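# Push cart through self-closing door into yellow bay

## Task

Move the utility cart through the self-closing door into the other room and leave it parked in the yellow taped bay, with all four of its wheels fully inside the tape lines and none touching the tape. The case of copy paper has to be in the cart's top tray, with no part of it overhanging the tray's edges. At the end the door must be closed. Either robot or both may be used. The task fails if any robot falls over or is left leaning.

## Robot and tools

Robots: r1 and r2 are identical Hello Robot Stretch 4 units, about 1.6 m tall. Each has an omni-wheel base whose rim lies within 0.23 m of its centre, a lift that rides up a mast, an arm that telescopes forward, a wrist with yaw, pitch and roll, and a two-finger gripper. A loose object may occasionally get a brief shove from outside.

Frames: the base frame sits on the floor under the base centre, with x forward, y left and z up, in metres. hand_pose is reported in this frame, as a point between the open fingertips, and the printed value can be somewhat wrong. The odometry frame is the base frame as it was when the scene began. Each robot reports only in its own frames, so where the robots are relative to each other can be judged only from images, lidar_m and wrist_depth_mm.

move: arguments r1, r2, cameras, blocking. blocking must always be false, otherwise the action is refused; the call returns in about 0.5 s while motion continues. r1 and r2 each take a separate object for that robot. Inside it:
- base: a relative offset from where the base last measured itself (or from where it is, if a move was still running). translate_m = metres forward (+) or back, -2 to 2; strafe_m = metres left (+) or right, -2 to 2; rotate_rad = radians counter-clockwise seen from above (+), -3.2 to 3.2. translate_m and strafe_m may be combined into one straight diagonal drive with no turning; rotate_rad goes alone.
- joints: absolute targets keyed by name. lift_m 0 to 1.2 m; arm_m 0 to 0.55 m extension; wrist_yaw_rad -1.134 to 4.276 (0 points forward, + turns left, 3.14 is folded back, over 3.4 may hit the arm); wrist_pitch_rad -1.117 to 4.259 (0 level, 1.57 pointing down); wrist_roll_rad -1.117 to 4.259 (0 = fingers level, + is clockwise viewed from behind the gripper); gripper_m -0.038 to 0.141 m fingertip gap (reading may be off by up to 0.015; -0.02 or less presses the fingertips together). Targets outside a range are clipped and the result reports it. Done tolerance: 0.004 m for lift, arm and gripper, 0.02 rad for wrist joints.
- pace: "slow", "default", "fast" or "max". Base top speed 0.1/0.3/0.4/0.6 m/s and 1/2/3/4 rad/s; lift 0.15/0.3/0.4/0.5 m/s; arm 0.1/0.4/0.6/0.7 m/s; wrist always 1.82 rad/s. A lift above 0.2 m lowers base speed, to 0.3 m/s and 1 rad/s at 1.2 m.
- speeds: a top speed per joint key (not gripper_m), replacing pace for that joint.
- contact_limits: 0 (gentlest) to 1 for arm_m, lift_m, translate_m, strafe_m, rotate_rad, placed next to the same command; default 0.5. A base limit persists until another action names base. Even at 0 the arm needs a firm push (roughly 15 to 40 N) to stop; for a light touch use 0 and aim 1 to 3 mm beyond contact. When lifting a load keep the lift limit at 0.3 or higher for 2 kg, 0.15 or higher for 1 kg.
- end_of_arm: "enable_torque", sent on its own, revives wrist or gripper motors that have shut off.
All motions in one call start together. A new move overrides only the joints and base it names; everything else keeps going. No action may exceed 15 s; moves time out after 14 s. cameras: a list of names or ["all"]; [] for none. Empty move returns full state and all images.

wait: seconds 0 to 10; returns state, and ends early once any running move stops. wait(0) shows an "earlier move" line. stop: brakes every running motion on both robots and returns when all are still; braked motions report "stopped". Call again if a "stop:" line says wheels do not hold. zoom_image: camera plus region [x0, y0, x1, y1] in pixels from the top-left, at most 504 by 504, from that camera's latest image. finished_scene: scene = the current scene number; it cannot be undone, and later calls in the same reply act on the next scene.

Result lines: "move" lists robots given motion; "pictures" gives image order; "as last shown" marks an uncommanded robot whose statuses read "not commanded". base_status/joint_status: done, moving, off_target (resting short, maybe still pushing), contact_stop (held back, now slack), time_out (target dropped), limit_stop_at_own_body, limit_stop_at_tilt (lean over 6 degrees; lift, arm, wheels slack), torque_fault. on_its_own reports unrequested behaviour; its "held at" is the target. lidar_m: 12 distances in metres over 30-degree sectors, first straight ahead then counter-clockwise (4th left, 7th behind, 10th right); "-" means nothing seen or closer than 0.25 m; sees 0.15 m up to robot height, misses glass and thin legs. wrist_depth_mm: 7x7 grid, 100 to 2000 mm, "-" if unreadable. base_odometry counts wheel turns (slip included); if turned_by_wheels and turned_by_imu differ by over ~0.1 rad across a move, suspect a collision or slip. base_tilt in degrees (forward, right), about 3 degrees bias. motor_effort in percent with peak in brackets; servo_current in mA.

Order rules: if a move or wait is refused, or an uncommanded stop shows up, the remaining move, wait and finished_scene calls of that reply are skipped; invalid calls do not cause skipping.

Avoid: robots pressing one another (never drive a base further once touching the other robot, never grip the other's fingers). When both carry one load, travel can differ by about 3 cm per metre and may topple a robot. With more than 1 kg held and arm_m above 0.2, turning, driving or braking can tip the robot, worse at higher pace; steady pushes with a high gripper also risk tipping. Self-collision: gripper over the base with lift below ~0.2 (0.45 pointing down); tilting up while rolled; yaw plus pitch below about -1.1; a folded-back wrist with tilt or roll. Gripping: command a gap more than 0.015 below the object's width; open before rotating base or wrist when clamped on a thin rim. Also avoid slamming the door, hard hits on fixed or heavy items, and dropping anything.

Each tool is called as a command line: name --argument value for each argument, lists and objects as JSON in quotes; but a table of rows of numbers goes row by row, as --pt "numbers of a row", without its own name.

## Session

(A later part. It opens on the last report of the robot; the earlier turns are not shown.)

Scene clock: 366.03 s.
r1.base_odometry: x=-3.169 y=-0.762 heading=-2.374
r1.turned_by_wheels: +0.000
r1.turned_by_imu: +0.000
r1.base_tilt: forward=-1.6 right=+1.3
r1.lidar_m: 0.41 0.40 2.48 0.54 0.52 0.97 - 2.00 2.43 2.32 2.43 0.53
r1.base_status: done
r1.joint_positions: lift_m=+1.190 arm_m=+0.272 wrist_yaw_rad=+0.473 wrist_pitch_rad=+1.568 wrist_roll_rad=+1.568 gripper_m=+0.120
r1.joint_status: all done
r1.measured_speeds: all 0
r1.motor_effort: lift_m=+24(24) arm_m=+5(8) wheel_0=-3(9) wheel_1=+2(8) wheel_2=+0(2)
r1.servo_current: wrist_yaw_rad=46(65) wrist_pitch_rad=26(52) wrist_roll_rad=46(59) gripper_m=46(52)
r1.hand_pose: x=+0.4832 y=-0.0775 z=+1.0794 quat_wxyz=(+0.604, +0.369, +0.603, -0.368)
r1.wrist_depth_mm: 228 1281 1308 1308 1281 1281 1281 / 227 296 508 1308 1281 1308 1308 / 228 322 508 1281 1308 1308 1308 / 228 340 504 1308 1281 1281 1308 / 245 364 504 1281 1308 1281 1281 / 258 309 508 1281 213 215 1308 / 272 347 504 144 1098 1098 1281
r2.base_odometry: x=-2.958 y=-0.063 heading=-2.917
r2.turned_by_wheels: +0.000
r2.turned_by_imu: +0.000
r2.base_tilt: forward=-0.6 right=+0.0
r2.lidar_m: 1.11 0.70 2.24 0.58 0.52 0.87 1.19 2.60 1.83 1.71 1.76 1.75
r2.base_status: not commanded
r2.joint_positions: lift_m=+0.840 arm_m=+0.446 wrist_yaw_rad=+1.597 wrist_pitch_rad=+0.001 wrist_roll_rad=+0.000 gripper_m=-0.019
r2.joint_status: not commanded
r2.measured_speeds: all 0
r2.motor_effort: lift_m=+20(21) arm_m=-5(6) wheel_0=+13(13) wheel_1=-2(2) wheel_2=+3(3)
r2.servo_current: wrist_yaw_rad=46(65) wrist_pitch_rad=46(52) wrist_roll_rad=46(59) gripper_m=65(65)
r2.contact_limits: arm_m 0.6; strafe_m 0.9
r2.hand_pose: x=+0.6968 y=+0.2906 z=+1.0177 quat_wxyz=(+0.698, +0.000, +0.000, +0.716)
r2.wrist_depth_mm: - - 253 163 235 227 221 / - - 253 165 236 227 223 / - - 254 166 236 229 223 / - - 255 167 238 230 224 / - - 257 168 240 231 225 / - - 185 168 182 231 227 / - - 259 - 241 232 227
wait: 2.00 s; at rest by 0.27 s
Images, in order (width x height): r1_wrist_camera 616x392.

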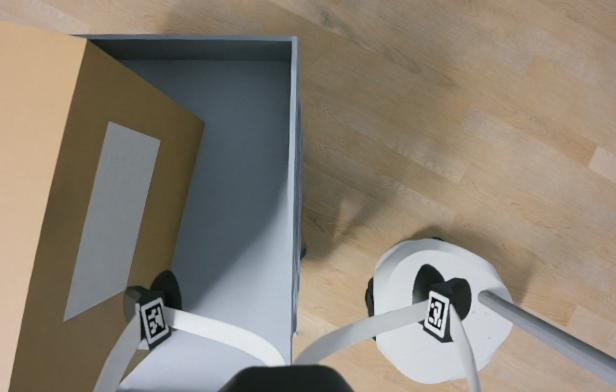

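move --r1 '{"joints": {"lift_m": 0.975, "gripper_m": 0.09}, "contact_limits": {"lift_m": 0.2}}' --blocking false

wait --seconds 1

wait --seconds 1.5 --cameras '["r1_wrist_camera"]'

move --r1 '{"joints": {"gripper_m": -0.01}}' --blocking false

wait --seconds 2 --cameras '["r1_wrist_camera"]'

Scene clock: 376.73 s.
move: r1 moving
r1.base_odometry: x=-3.169 y=-0.762 heading=-2.374
r1.turned_by_wheels: +0.000
r1.turned_by_imu: +0.000
r1.base_tilt: forward=-1.6 right=+1.3
r1.lidar_m: 0.38 0.42 2.47 0.55 0.52 0.96 1.95 2.00 2.43 2.33 2.42 0.56
r1.base_status: not commanded
r1.joint_positions: lift_m=+1.152 arm_m=+0.272 wrist_yaw_rad=+0.473 wrist_pitch_rad=+1.568 wrist_roll_rad=+1.568 gripper_m=+0.106
r1.joint_status: lift_m moving; gripper_m moving
r1.measured_speeds: translate_m=+0.000 strafe_m=+0.000 rotate_rad=+0.000 lift_m=-0.146 arm_m=+0.000 wrist_yaw_rad=+0.000 wrist_pitch_rad=+0.000 wrist_roll_rad=+0.000
r1.motor_effort: lift_m=+10(23) arm_m=+4(5) wheel_0=-2(2) wheel_1=+2(2) wheel_2=+0(0)
r1.servo_current: wrist_yaw_rad=39(65) wrist_pitch_rad=39(46) wrist_roll_rad=52(59) gripper_m=91(91)
r1.contact_limits: lift_m 0.2
r1.hand_pose: x=+0.4832 y=-0.0775 z=+1.0423 quat_wxyz=(+0.604, +0.369, +0.603, -0.368)
r1.wrist_depth_mm: 195 466 466 1255 1229 1255 1255 / 206 298 469 1255 1281 1281 1255 / 218 322 473 1255 1281 1229 1255 / 235 340 473 1281 1281 1255 1281 / 243 377 469 1255 1255 1255 1255 / 256 324 473 1281 198 1042 1281 / 272 359 469 141 1042 1042 1255
r2: as last shown
r2.contact_limits: arm_m 0.6; strafe_m 0.9
pictures: none

Scene clock: 377.73 s.
earlier move: r1 moving
r1.base_odometry: x=-3.169 y=-0.762 heading=-2.374
r1.turned_by_wheels: +0.000
r1.turned_by_imu: +0.000
r1.base_tilt: forward=-1.6 right=+1.3
r1.lidar_m: 0.40 0.41 2.50 0.50 0.50 0.97 1.95 2.00 2.42 2.34 2.44 0.52
r1.base_status: not commanded
r1.joint_positions: lift_m=+0.981 arm_m=+0.272 wrist_yaw_rad=+0.473 wrist_pitch_rad=+1.568 wrist_roll_rad=+1.568 gripper_m=+0.090
r1.joint_status: lift_m moving; the others done
r1.measured_speeds: translate_m=+0.000 strafe_m=+0.000 rotate_rad=+0.000 lift_m=-0.062 arm_m=+0.000 wrist_yaw_rad=+0.000 wrist_pitch_rad=+0.000 wrist_roll_rad=+0.000
r1.motor_effort: lift_m=+13(23) arm_m=+5(5) wheel_0=-2(2) wheel_1=+2(2) wheel_2=+0(0)
r1.servo_current: wrist_yaw_rad=39(65) wrist_pitch_rad=46(52) wrist_roll_rad=52(72) gripper_m=46(91)
r1.contact_limits: lift_m 0.2
r1.hand_pose: x=+0.4832 y=-0.0775 z=+0.8707 quat_wxyz=(+0.604, +0.369, +0.603, -0.368)
r1.wrist_depth_mm: 201 297 298 1098 1098 1078 1098 / 206 296 297 1078 1078 1098 1078 / 217 297 297 1078 1078 1118 1098 / 233 297 298 1098 1098 1098 1098 / 246 298 298 1060 1078 1078 1098 / 257 298 298 1098 196 878 1060 / 272 298 298 144 866 878 878
r2.base_odometry: x=-2.958 y=-0.063 heading=-2.917
r2.turned_by_wheels: +0.000
r2.turned_by_imu: +0.000
r2.base_tilt: forward=-0.7 right=+0.0
r2.lidar_m: 1.10 0.71 2.26 0.55 0.54 0.87 1.18 2.61 1.83 1.70 1.76 1.73
r2.base_status: not commanded
r2.joint_positions: lift_m=+0.840 arm_m=+0.446 wrist_yaw_rad=+1.597 wrist_pitch_rad=+0.001 wrist_roll_rad=+0.000 gripper_m=-0.019
r2.joint_status: not commanded
r2.measured_speeds: all 0
r2.motor_effort: lift_m=+20(21) arm_m=-6(6) wheel_0=+13(14) wheel_1=-2(2) wheel_2=+3(4)
r2.servo_current: wrist_yaw_rad=65(65) wrist_pitch_rad=46(46) wrist_roll_rad=39(72) gripper_m=59(65)
r2.contact_limits: arm_m 0.6; strafe_m 0.9
r2.hand_pose: x=+0.6968 y=+0.2906 z=+1.0177 quat_wxyz=(+0.698, +0.000, +0.000, +0.716)
r2.wrist_depth_mm: - - 251 163 235 227 220 / - - 253 165 235 227 223 / - - 254 166 236 229 223 / - - 256 167 238 231 224 / - - 258 167 240 231 225 / - - 185 168 182 232 227 / - - 259 - 242 231 228
wait: 1.00 s; no rest
pictures: none

Scene clock: 378.20 s.
earlier move: r1 done
r1.base_odometry: x=-3.169 y=-0.762 heading=-2.374
r1.turned_by_wheels: +0.000
r1.turned_by_imu: +0.000
r1.base_tilt: forward=-1.6 right=+1.3
r1.lidar_m: 0.40 0.39 2.50 0.53 0.54 0.96 1.96 2.01 2.42 2.33 2.40 0.54
r1.base_status: not commanded
r1.joint_positions: lift_m=+0.975 arm_m=+0.272 wrist_yaw_rad=+0.473 wrist_pitch_rad=+1.568 wrist_roll_rad=+1.568 gripper_m=+0.090
r1.joint_status: all done
r1.measured_speeds: all 0
r1.motor_effort: lift_m=+13(23) arm_m=+5(5) wheel_0=-2(3) wheel_1=+2(2) wheel_2=+0(0)
r1.servo_current: wrist_yaw_rad=39(65) wrist_pitch_rad=39(59) wrist_roll_rad=46(72) gripper_m=46(91)
r1.contact_limits: lift_m 0.2
r1.hand_pose: x=+0.4832 y=-0.0775 z=+0.8653 quat_wxyz=(+0.604, +0.369, +0.603, -0.368)
r1.wrist_depth_mm: 200 290 290 1078 1098 1078 1098 / 206 291 293 1078 1078 1098 1078 / 215 291 291 1098 1078 1078 1078 / 233 291 293 1060 1078 1098 1098 / 247 293 291 1078 1078 1078 1098 / 256 291 293 1078 196 866 1078 / 272 291 291 144 878 866 878
r2.base_odometry: x=-2.958 y=-0.063 heading=-2.917
r2.turned_by_wheels: +0.000
r2.turned_by_imu: +0.000
r2.base_tilt: forward=-0.6 right=+0.0
r2.lidar_m: 1.13 0.70 2.25 0.57 0.52 0.85 1.18 2.60 1.83 1.68 1.77 1.75
r2.base_status: not commanded
r2.joint_positions: lift_m=+0.840 arm_m=+0.446 wrist_yaw_rad=+1.597 wrist_pitch_rad=+0.001 wrist_roll_rad=+0.000 gripper_m=-0.019
r2.joint_status: not commanded
r2.measured_speeds: all 0
r2.motor_effort: lift_m=+20(21) arm_m=-5(6) wheel_0=+13(14) wheel_1=-2(2) wheel_2=+3(4)
r2.servo_current: wrist_yaw_rad=59(65) wrist_pitch_rad=46(46) wrist_roll_rad=52(72) gripper_m=52(65)
r2.contact_limits: arm_m 0.6; strafe_m 0.9
r2.hand_pose: x=+0.6968 y=+0.2906 z=+1.0177 quat_wxyz=(+0.698, +0.000, +0.000, +0.716)
r2.wrist_depth_mm: - - 251 163 235 226 220 / - - 253 165 236 229 221 / - - 253 165 236 229 224 / - - 256 166 239 229 224 / - - 256 167 240 231 225 / - - 185 167 181 232 228 / - - 259 - 241 231 228
wait: 0.47 of 1.5 s (r1 has come to rest)
Images, in order (width x height): r1_wrist_camera 616x392.

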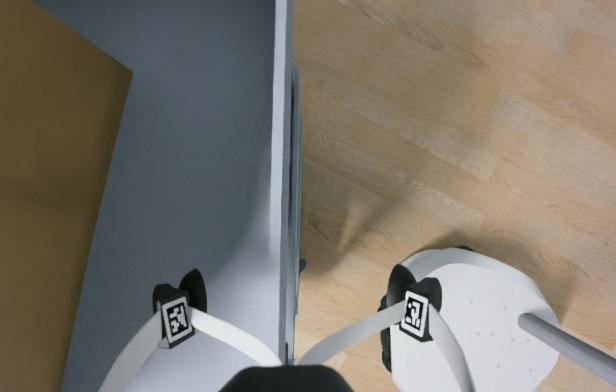

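Scene clock: 378.70 s.
move: r1 moving
r1.base_odometry: x=-3.169 y=-0.762 heading=-2.374
r1.turned_by_wheels: +0.000
r1.turned_by_imu: +0.000
r1.base_tilt: forward=-1.6 right=+1.3
r1.lidar_m: 0.40 0.42 2.50 0.53 0.50 0.96 1.96 2.02 2.41 2.33 2.42 0.53
r1.base_status: not commanded
r1.joint_positions: lift_m=+0.975 arm_m=+0.272 wrist_yaw_rad=+0.473 wrist_pitch_rad=+1.568 wrist_roll_rad=+1.568 gripper_m=+0.073
r1.joint_status: gripper_m moving
r1.measured_speeds: all 0
r1.motor_effort: lift_m=+12(13) arm_m=+4(5) wheel_0=-2(2) wheel_1=+2(2) wheel_2=+0(0)
r1.servo_current: wrist_yaw_rad=72(72) wrist_pitch_rad=39(52) wrist_roll_rad=59(59) gripper_m=117(117)
r1.contact_limits: lift_m 0.2
r1.hand_pose: x=+0.4832 y=-0.0775 z=+0.8653 quat_wxyz=(+0.604, +0.369, +0.603, -0.368)
r1.wrist_depth_mm: 201 291 293 1078 1078 1078 1078 / 206 293 291 1118 1078 1078 1078 / 214 291 293 1098 1078 1098 1060 / 234 291 291 1078 1078 1098 1078 / 246 291 294 1060 1078 1098 1078 / 256 291 211 1060 188 866 1098 / 271 294 293 143 878 866 866
r2: as last shown
r2.contact_limits: arm_m 0.6; strafe_m 0.9
pictures: none

Scene clock: 379.97 s.
earlier move: r1 done
r1.base_odometry: x=-3.169 y=-0.762 heading=-2.374
r1.turned_by_wheels: +0.000
r1.turned_by_imu: +0.000
r1.base_tilt: forward=-1.5 right=+1.3
r1.lidar_m: 0.40 0.40 2.47 0.52 0.52 0.97 1.95 2.01 2.42 2.32 2.41 0.54
r1.base_status: not commanded
r1.joint_positions: lift_m=+0.975 arm_m=+0.272 wrist_yaw_rad=+0.474 wrist_pitch_rad=+1.565 wrist_roll_rad=+1.568 gripper_m=-0.009
r1.joint_status: all done
r1.measured_speeds: all 0
r1.motor_effort: lift_m=+12(13) arm_m=+1(5) wheel_0=-2(3) wheel_1=+2(2) wheel_2=+0(0)
r1.servo_current: wrist_yaw_rad=39(72) wrist_pitch_rad=46(52) wrist_roll_rad=52(65) gripper_m=65(130)
r1.contact_limits: lift_m 0.2
r1.hand_pose: x=+0.4844 y=-0.0770 z=+0.8653 quat_wxyz=(+0.605, +0.370, +0.603, -0.366)
r1.wrist_depth_mm: 189 294 294 1060 1078 1098 1098 / 200 287 293 1078 1060 1078 1078 / 208 294 293 1078 1078 1078 1078 / 220 291 294 1098 1078 1060 1078 / 230 296 294 1098 1078 1078 1060 / 246 296 191 202 866 866 1078 / 259 152 296 186 152 866 866
r2.base_odometry: x=-2.958 y=-0.063 heading=-2.917
r2.turned_by_wheels: +0.000
r2.turned_by_imu: +0.000
r2.base_tilt: forward=-0.7 right=+0.0
r2.lidar_m: 1.07 0.71 2.25 0.56 0.51 0.87 1.17 2.61 1.82 1.72 1.78 1.73
r2.base_status: not commanded
r2.joint_positions: lift_m=+0.840 arm_m=+0.446 wrist_yaw_rad=+1.597 wrist_pitch_rad=+0.001 wrist_roll_rad=+0.000 gripper_m=-0.019
r2.joint_status: not commanded
r2.measured_speeds: all 0
r2.motor_effort: lift_m=+20(21) arm_m=-6(6) wheel_0=+13(14) wheel_1=-2(2) wheel_2=+3(3)
r2.servo_current: wrist_yaw_rad=46(59) wrist_pitch_rad=46(46) wrist_roll_rad=46(59) gripper_m=52(65)
r2.contact_limits: arm_m 0.6; strafe_m 0.9
r2.hand_pose: x=+0.6968 y=+0.2906 z=+1.0177 quat_wxyz=(+0.698, +0.000, +0.000, +0.716)
r2.wrist_depth_mm: - - 252 163 235 227 220 / - - 253 165 236 229 221 / - - 255 166 237 229 224 / - - 254 167 238 229 224 / - - 257 168 239 231 225 / - - 186 168 182 232 227 / - - 259 - 241 230 228
wait: 1.27 of 2 s (r1 has come to rest)
Images, in order (width x height): r1_wrist_camera 616x392.

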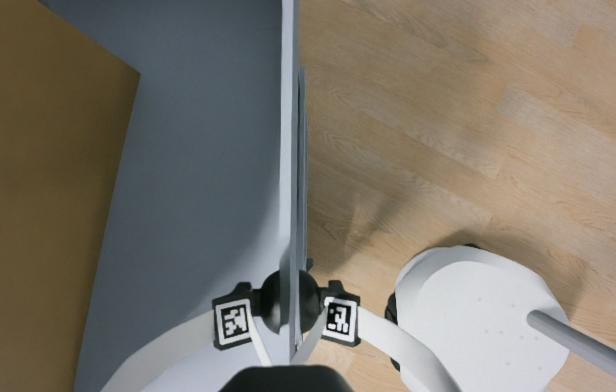

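move --r1 '{"base": {"translate_m": -0.8}, "joints": {"wrist_yaw_rad": 0.0}, "speeds": {"wrist_yaw_rad": 0.07}, "pace": "slow", "contact_limits": {"translate_m": 0.6}}' --blocking false

wait --seconds 9 --cameras '["r1_wrist_camera", "r1_head_camera"]'

Scene clock: 397.80 s.
move: r1 moving
r1.base_odometry: x=-3.160 y=-0.753 heading=-2.373
r1.turned_by_wheels: +0.000
r1.turned_by_imu: +0.000
r1.base_tilt: forward=-1.6 right=+1.3
r1.lidar_m: 0.42 0.41 2.49 0.53 0.53 0.95 1.95 1.98 2.40 2.33 2.39 0.56
r1.base_status: translate_m moving
r1.joint_positions: lift_m=+0.975 arm_m=+0.272 wrist_yaw_rad=+0.454 wrist_pitch_rad=+1.560 wrist_roll_rad=+1.568 gripper_m=-0.009
r1.joint_status: wrist_yaw_rad moving
r1.measured_speeds: translate_m=-0.049 strafe_m=+0.000 rotate_rad=-0.003 lift_m=+0.000 arm_m=+0.000 wrist_yaw_rad=-0.059 wrist_pitch_rad=-0.018 wrist_roll_rad=+0.001
r1.motor_effort: lift_m=+13(13) arm_m=-4(4) wheel_0=-2(6) wheel_1=-4(5) wheel_2=+11(11)
r1.servo_current: wrist_yaw_rad=78(78) wrist_pitch_rad=52(59) wrist_roll_rad=13(59) gripper_m=59(59)
r1.contact_limits: lift_m 0.2; translate_m 0.6
r1.hand_pose: x=+0.4841 y=-0.0772 z=+0.8653 quat_wxyz=(+0.602, +0.377, +0.598, -0.371)
r1.wrist_depth_mm: 200 296 294 1078 1078 1060 1078 / 212 298 297 1078 1060 1078 1060 / 221 296 296 1098 1078 1042 1078 / 237 296 296 1078 1078 1078 1042 / 248 297 294 1078 1042 960 1060 / 256 297 189 202 866 866 866 / 270 158 296 252 153 854 866
r2: as last shown
r2.contact_limits: arm_m 0.6; strafe_m 0.9
pictures: none

Scene clock: 406.60 s.
earlier move: r1 done
r1.base_odometry: x=-2.594 y=-0.206 heading=-2.374
r1.turned_by_wheels: -0.001
r1.turned_by_imu: -0.002
r1.base_tilt: forward=-1.6 right=+1.3
r1.lidar_m: 0.44 0.72 0.64 0.38 0.38 0.59 4.17 1.19 1.61 2.32 0.47 0.42
r1.base_status: done
r1.joint_positions: lift_m=+0.975 arm_m=+0.272 wrist_yaw_rad=+0.003 wrist_pitch_rad=+1.563 wrist_roll_rad=+1.569 gripper_m=-0.009
r1.joint_status: all done
r1.measured_speeds: all 0
r1.motor_effort: lift_m=+13(13) arm_m=-4(4) wheel_0=-6(12) wheel_1=-4(8) wheel_2=+0(15)
r1.servo_current: wrist_yaw_rad=39(124) wrist_pitch_rad=46(111) wrist_roll_rad=52(65) gripper_m=52(65)
r1.contact_limits: lift_m 0.2; translate_m 0.6
r1.hand_pose: x=+0.4455 y=-0.0874 z=+0.8653 quat_wxyz=(+0.503, +0.501, +0.499, -0.497)
r1.wrist_depth_mm: 181 238 294 296 294 1060 1060 / 196 264 296 293 1118 1078 1060 / 215 296 297 294 1078 1060 1078 / 247 293 296 294 1078 878 1078 / 282 294 294 294 1060 878 878 / 294 294 187 204 866 878 878 / - 149 294 183 179 866 1078
r2.base_odometry: x=-2.958 y=-0.063 heading=-2.917
r2.turned_by_wheels: +0.000
r2.turned_by_imu: +0.001
r2.base_tilt: forward=-0.7 right=+0.1
r2.lidar_m: 1.10 0.69 0.67 0.66 0.77 4.08 - 2.58 1.83 1.70 1.76 1.75
r2.base_status: not commanded
r2.joint_positions: lift_m=+0.840 arm_m=+0.446 wrist_yaw_rad=+1.597 wrist_pitch_rad=+0.001 wrist_roll_rad=+0.000 gripper_m=-0.019
r2.joint_status: not commanded
r2.measured_speeds: all 0
r2.motor_effort: lift_m=+20(21) arm_m=-5(6) wheel_0=+13(14) wheel_1=-1(2) wheel_2=+3(4)
r2.servo_current: wrist_yaw_rad=52(65) wrist_pitch_rad=39(52) wrist_roll_rad=52(65) gripper_m=52(65)
r2.contact_limits: arm_m 0.6; strafe_m 0.9
r2.hand_pose: x=+0.6968 y=+0.2906 z=+1.0177 quat_wxyz=(+0.698, +0.000, +0.000, +0.716)
r2.wrist_depth_mm: - - 252 163 235 227 221 / - 640 253 165 236 229 221 / - - 254 166 236 229 224 / 931 - 255 167 238 230 224 / 960 - 257 168 240 231 226 / - - 185 167 181 231 227 / - 141 260 - 242 231 228
wait: 8.80 of 9 s (r1 has come to rest)
pictures: r1_head_camera, r1_wrist_camera
Images, in order (width x height): r1_head_camera 420x560, r1_wrist_camera 616x392.

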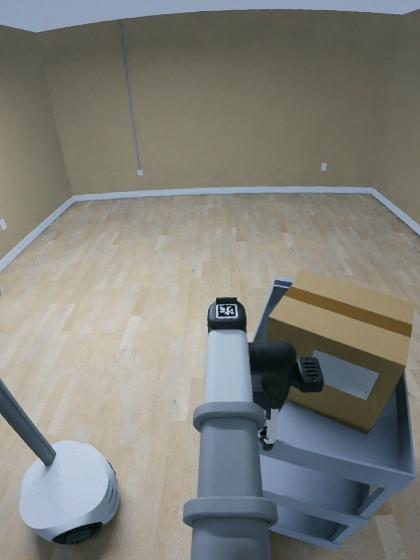

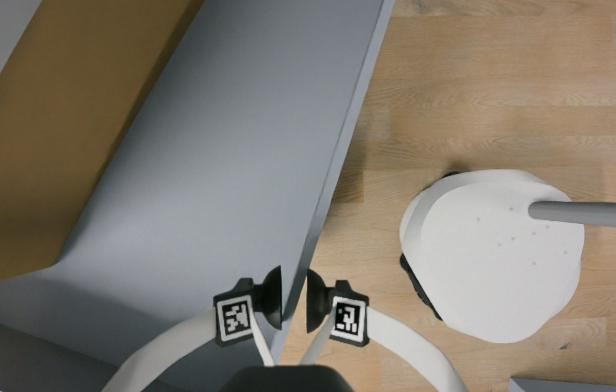

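move --r1 '{"base": {"translate_m": -0.75, "strafe_m": 0.02}, "pace": "slow", "contact_limits": {"translate_m": 0.6}}' --blocking false

wait --seconds 9 --cameras '["r1_wrist_camera", "r1_head_camera", "r1_head_right_camera"]'

Scene clock: 421.43 s.
move: r1 moving
r1.base_odometry: x=-2.584 y=-0.198 heading=-2.375
r1.turned_by_wheels: -0.001
r1.turned_by_imu: -0.001
r1.base_tilt: forward=-1.5 right=+1.3
r1.lidar_m: 0.45 0.71 0.67 0.36 0.39 0.59 4.17 1.21 1.59 2.30 0.49 0.44
r1.base_status: translate_m moving; strafe_m moving
r1.joint_positions: lift_m=+0.975 arm_m=+0.272 wrist_yaw_rad=+0.003 wrist_pitch_rad=+1.562 wrist_roll_rad=+1.569 gripper_m=-0.009
r1.joint_status: not commanded
r1.measured_speeds: translate_m=-0.049 strafe_m=+0.001 rotate_rad=+0.000 lift_m=+0.000 arm_m=+0.000 wrist_yaw_rad=+0.000 wrist_pitch_rad=-0.012 wrist_roll_rad=+0.000
r1.motor_effort: lift_m=+12(13) arm_m=-3(4) wheel_0=-12(12) wheel_1=-5(7) wheel_2=+5(8)
r1.servo_current: wrist_yaw_rad=39(65) wrist_pitch_rad=46(52) wrist_roll_rad=33(59) gripper_m=52(59)
r1.contact_limits: lift_m 0.2; translate_m 0.6
r1.hand_pose: x=+0.4456 y=-0.0874 z=+0.8653 quat_wxyz=(+0.503, +0.501, +0.499, -0.497)
r1.wrist_depth_mm: 182 250 296 296 1060 1078 1060 / 202 273 297 294 1078 1060 1078 / 226 297 296 293 1078 1078 1060 / 255 297 294 294 1060 878 1078 / 297 296 296 294 1078 866 866 / 297 296 187 201 904 854 854 / - 148 294 181 153 1060 1078
r2: as last shown
r2.turned_by_imu: +0.000
r2.contact_limits: arm_m 0.6; strafe_m 0.9
r2.wrist_depth_mm: - - 253 163 234 227 221 / - 654 252 165 236 228 222 / - - 254 166 236 229 223 / 960 - 256 166 238 230 224 / 976 - 257 167 240 232 226 / - - 185 167 182 232 226 / - 1078 260 - 243 230 229
pictures: none

Scene clock: 429.73 s.
earlier move: r1 done
r1.base_odometry: x=-2.040 y=+0.299 heading=-2.376
r1.turned_by_wheels: +0.000
r1.turned_by_imu: -0.004
r1.base_tilt: forward=-1.6 right=+1.3
r1.lidar_m: 0.41 0.54 0.42 0.40 0.46 3.44 3.35 0.69 0.60 1.47 0.50 0.43
r1.base_status: done
r1.joint_positions: lift_m=+0.975 arm_m=+0.272 wrist_yaw_rad=+0.002 wrist_pitch_rad=+1.564 wrist_roll_rad=+1.569 gripper_m=-0.009
r1.joint_status: not commanded
r1.measured_speeds: all 0
r1.motor_effort: lift_m=+13(13) arm_m=-4(4) wheel_0=-10(16) wheel_1=-5(8) wheel_2=-2(9)
r1.servo_current: wrist_yaw_rad=65(72) wrist_pitch_rad=46(72) wrist_roll_rad=39(72) gripper_m=52(59)
r1.contact_limits: lift_m 0.2; translate_m 0.6
r1.hand_pose: x=+0.4451 y=-0.0874 z=+0.8653 quat_wxyz=(+0.503, +0.501, +0.499, -0.497)
r1.wrist_depth_mm: 213 283 297 297 1118 1098 1060 / 229 297 297 296 1078 1078 1078 / 286 297 294 296 1098 1098 1078 / 296 296 296 296 1060 878 878 / 1078 296 296 294 1078 854 866 / 1078 1078 180 202 866 866 1078 / 1078 1078 1078 1060 158 1060 1078
r2.base_odometry: x=-2.958 y=-0.063 heading=-2.917
r2.turned_by_wheels: +0.000
r2.turned_by_imu: +0.001
r2.base_tilt: forward=-0.6 right=+0.1
r2.lidar_m: 1.11 0.70 0.97 0.98 3.10 4.12 - 2.57 1.83 1.71 1.77 1.76
r2.base_status: not commanded
r2.joint_positions: lift_m=+0.840 arm_m=+0.446 wrist_yaw_rad=+1.597 wrist_pitch_rad=+0.001 wrist_roll_rad=+0.000 gripper_m=-0.019
r2.joint_status: not commanded
r2.measured_speeds: all 0
r2.motor_effort: lift_m=+20(21) arm_m=-6(6) wheel_0=+13(14) wheel_1=-2(2) wheel_2=+3(3)
r2.servo_current: wrist_yaw_rad=52(65) wrist_pitch_rad=39(46) wrist_roll_rad=39(59) gripper_m=52(65)
r2.contact_limits: arm_m 0.6; strafe_m 0.9
r2.hand_pose: x=+0.6968 y=+0.2906 z=+1.0177 quat_wxyz=(+0.698, +0.000, +0.000, +0.716)
r2.wrist_depth_mm: - - 251 163 235 227 220 / - - 253 165 236 228 222 / - - 254 165 236 229 223 / - - 255 167 238 230 224 / - - 256 168 240 230 226 / - - 183 167 182 232 227 / - - 259 - 242 231 229
wait: 8.30 of 9 s (r1 has come to rest)
pictures: r1_head_camera, r1_head_right_camera, r1_wrist_camera
Images, in order (width x height): r1_head_camera 420x560, r1_head_right_camera 420x672, r1_wrist_camera 616x392.

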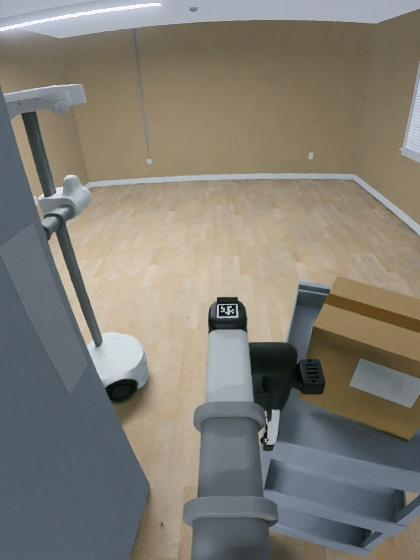

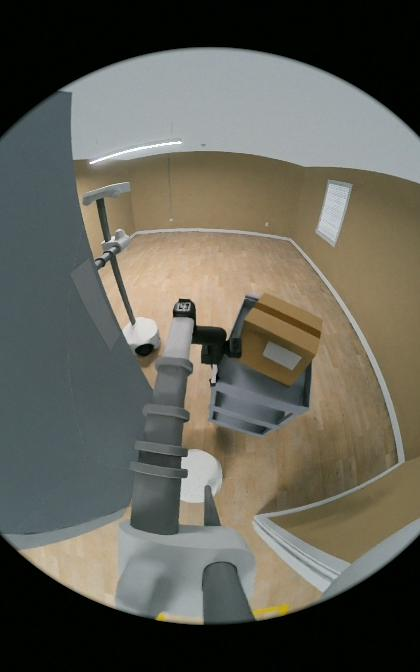

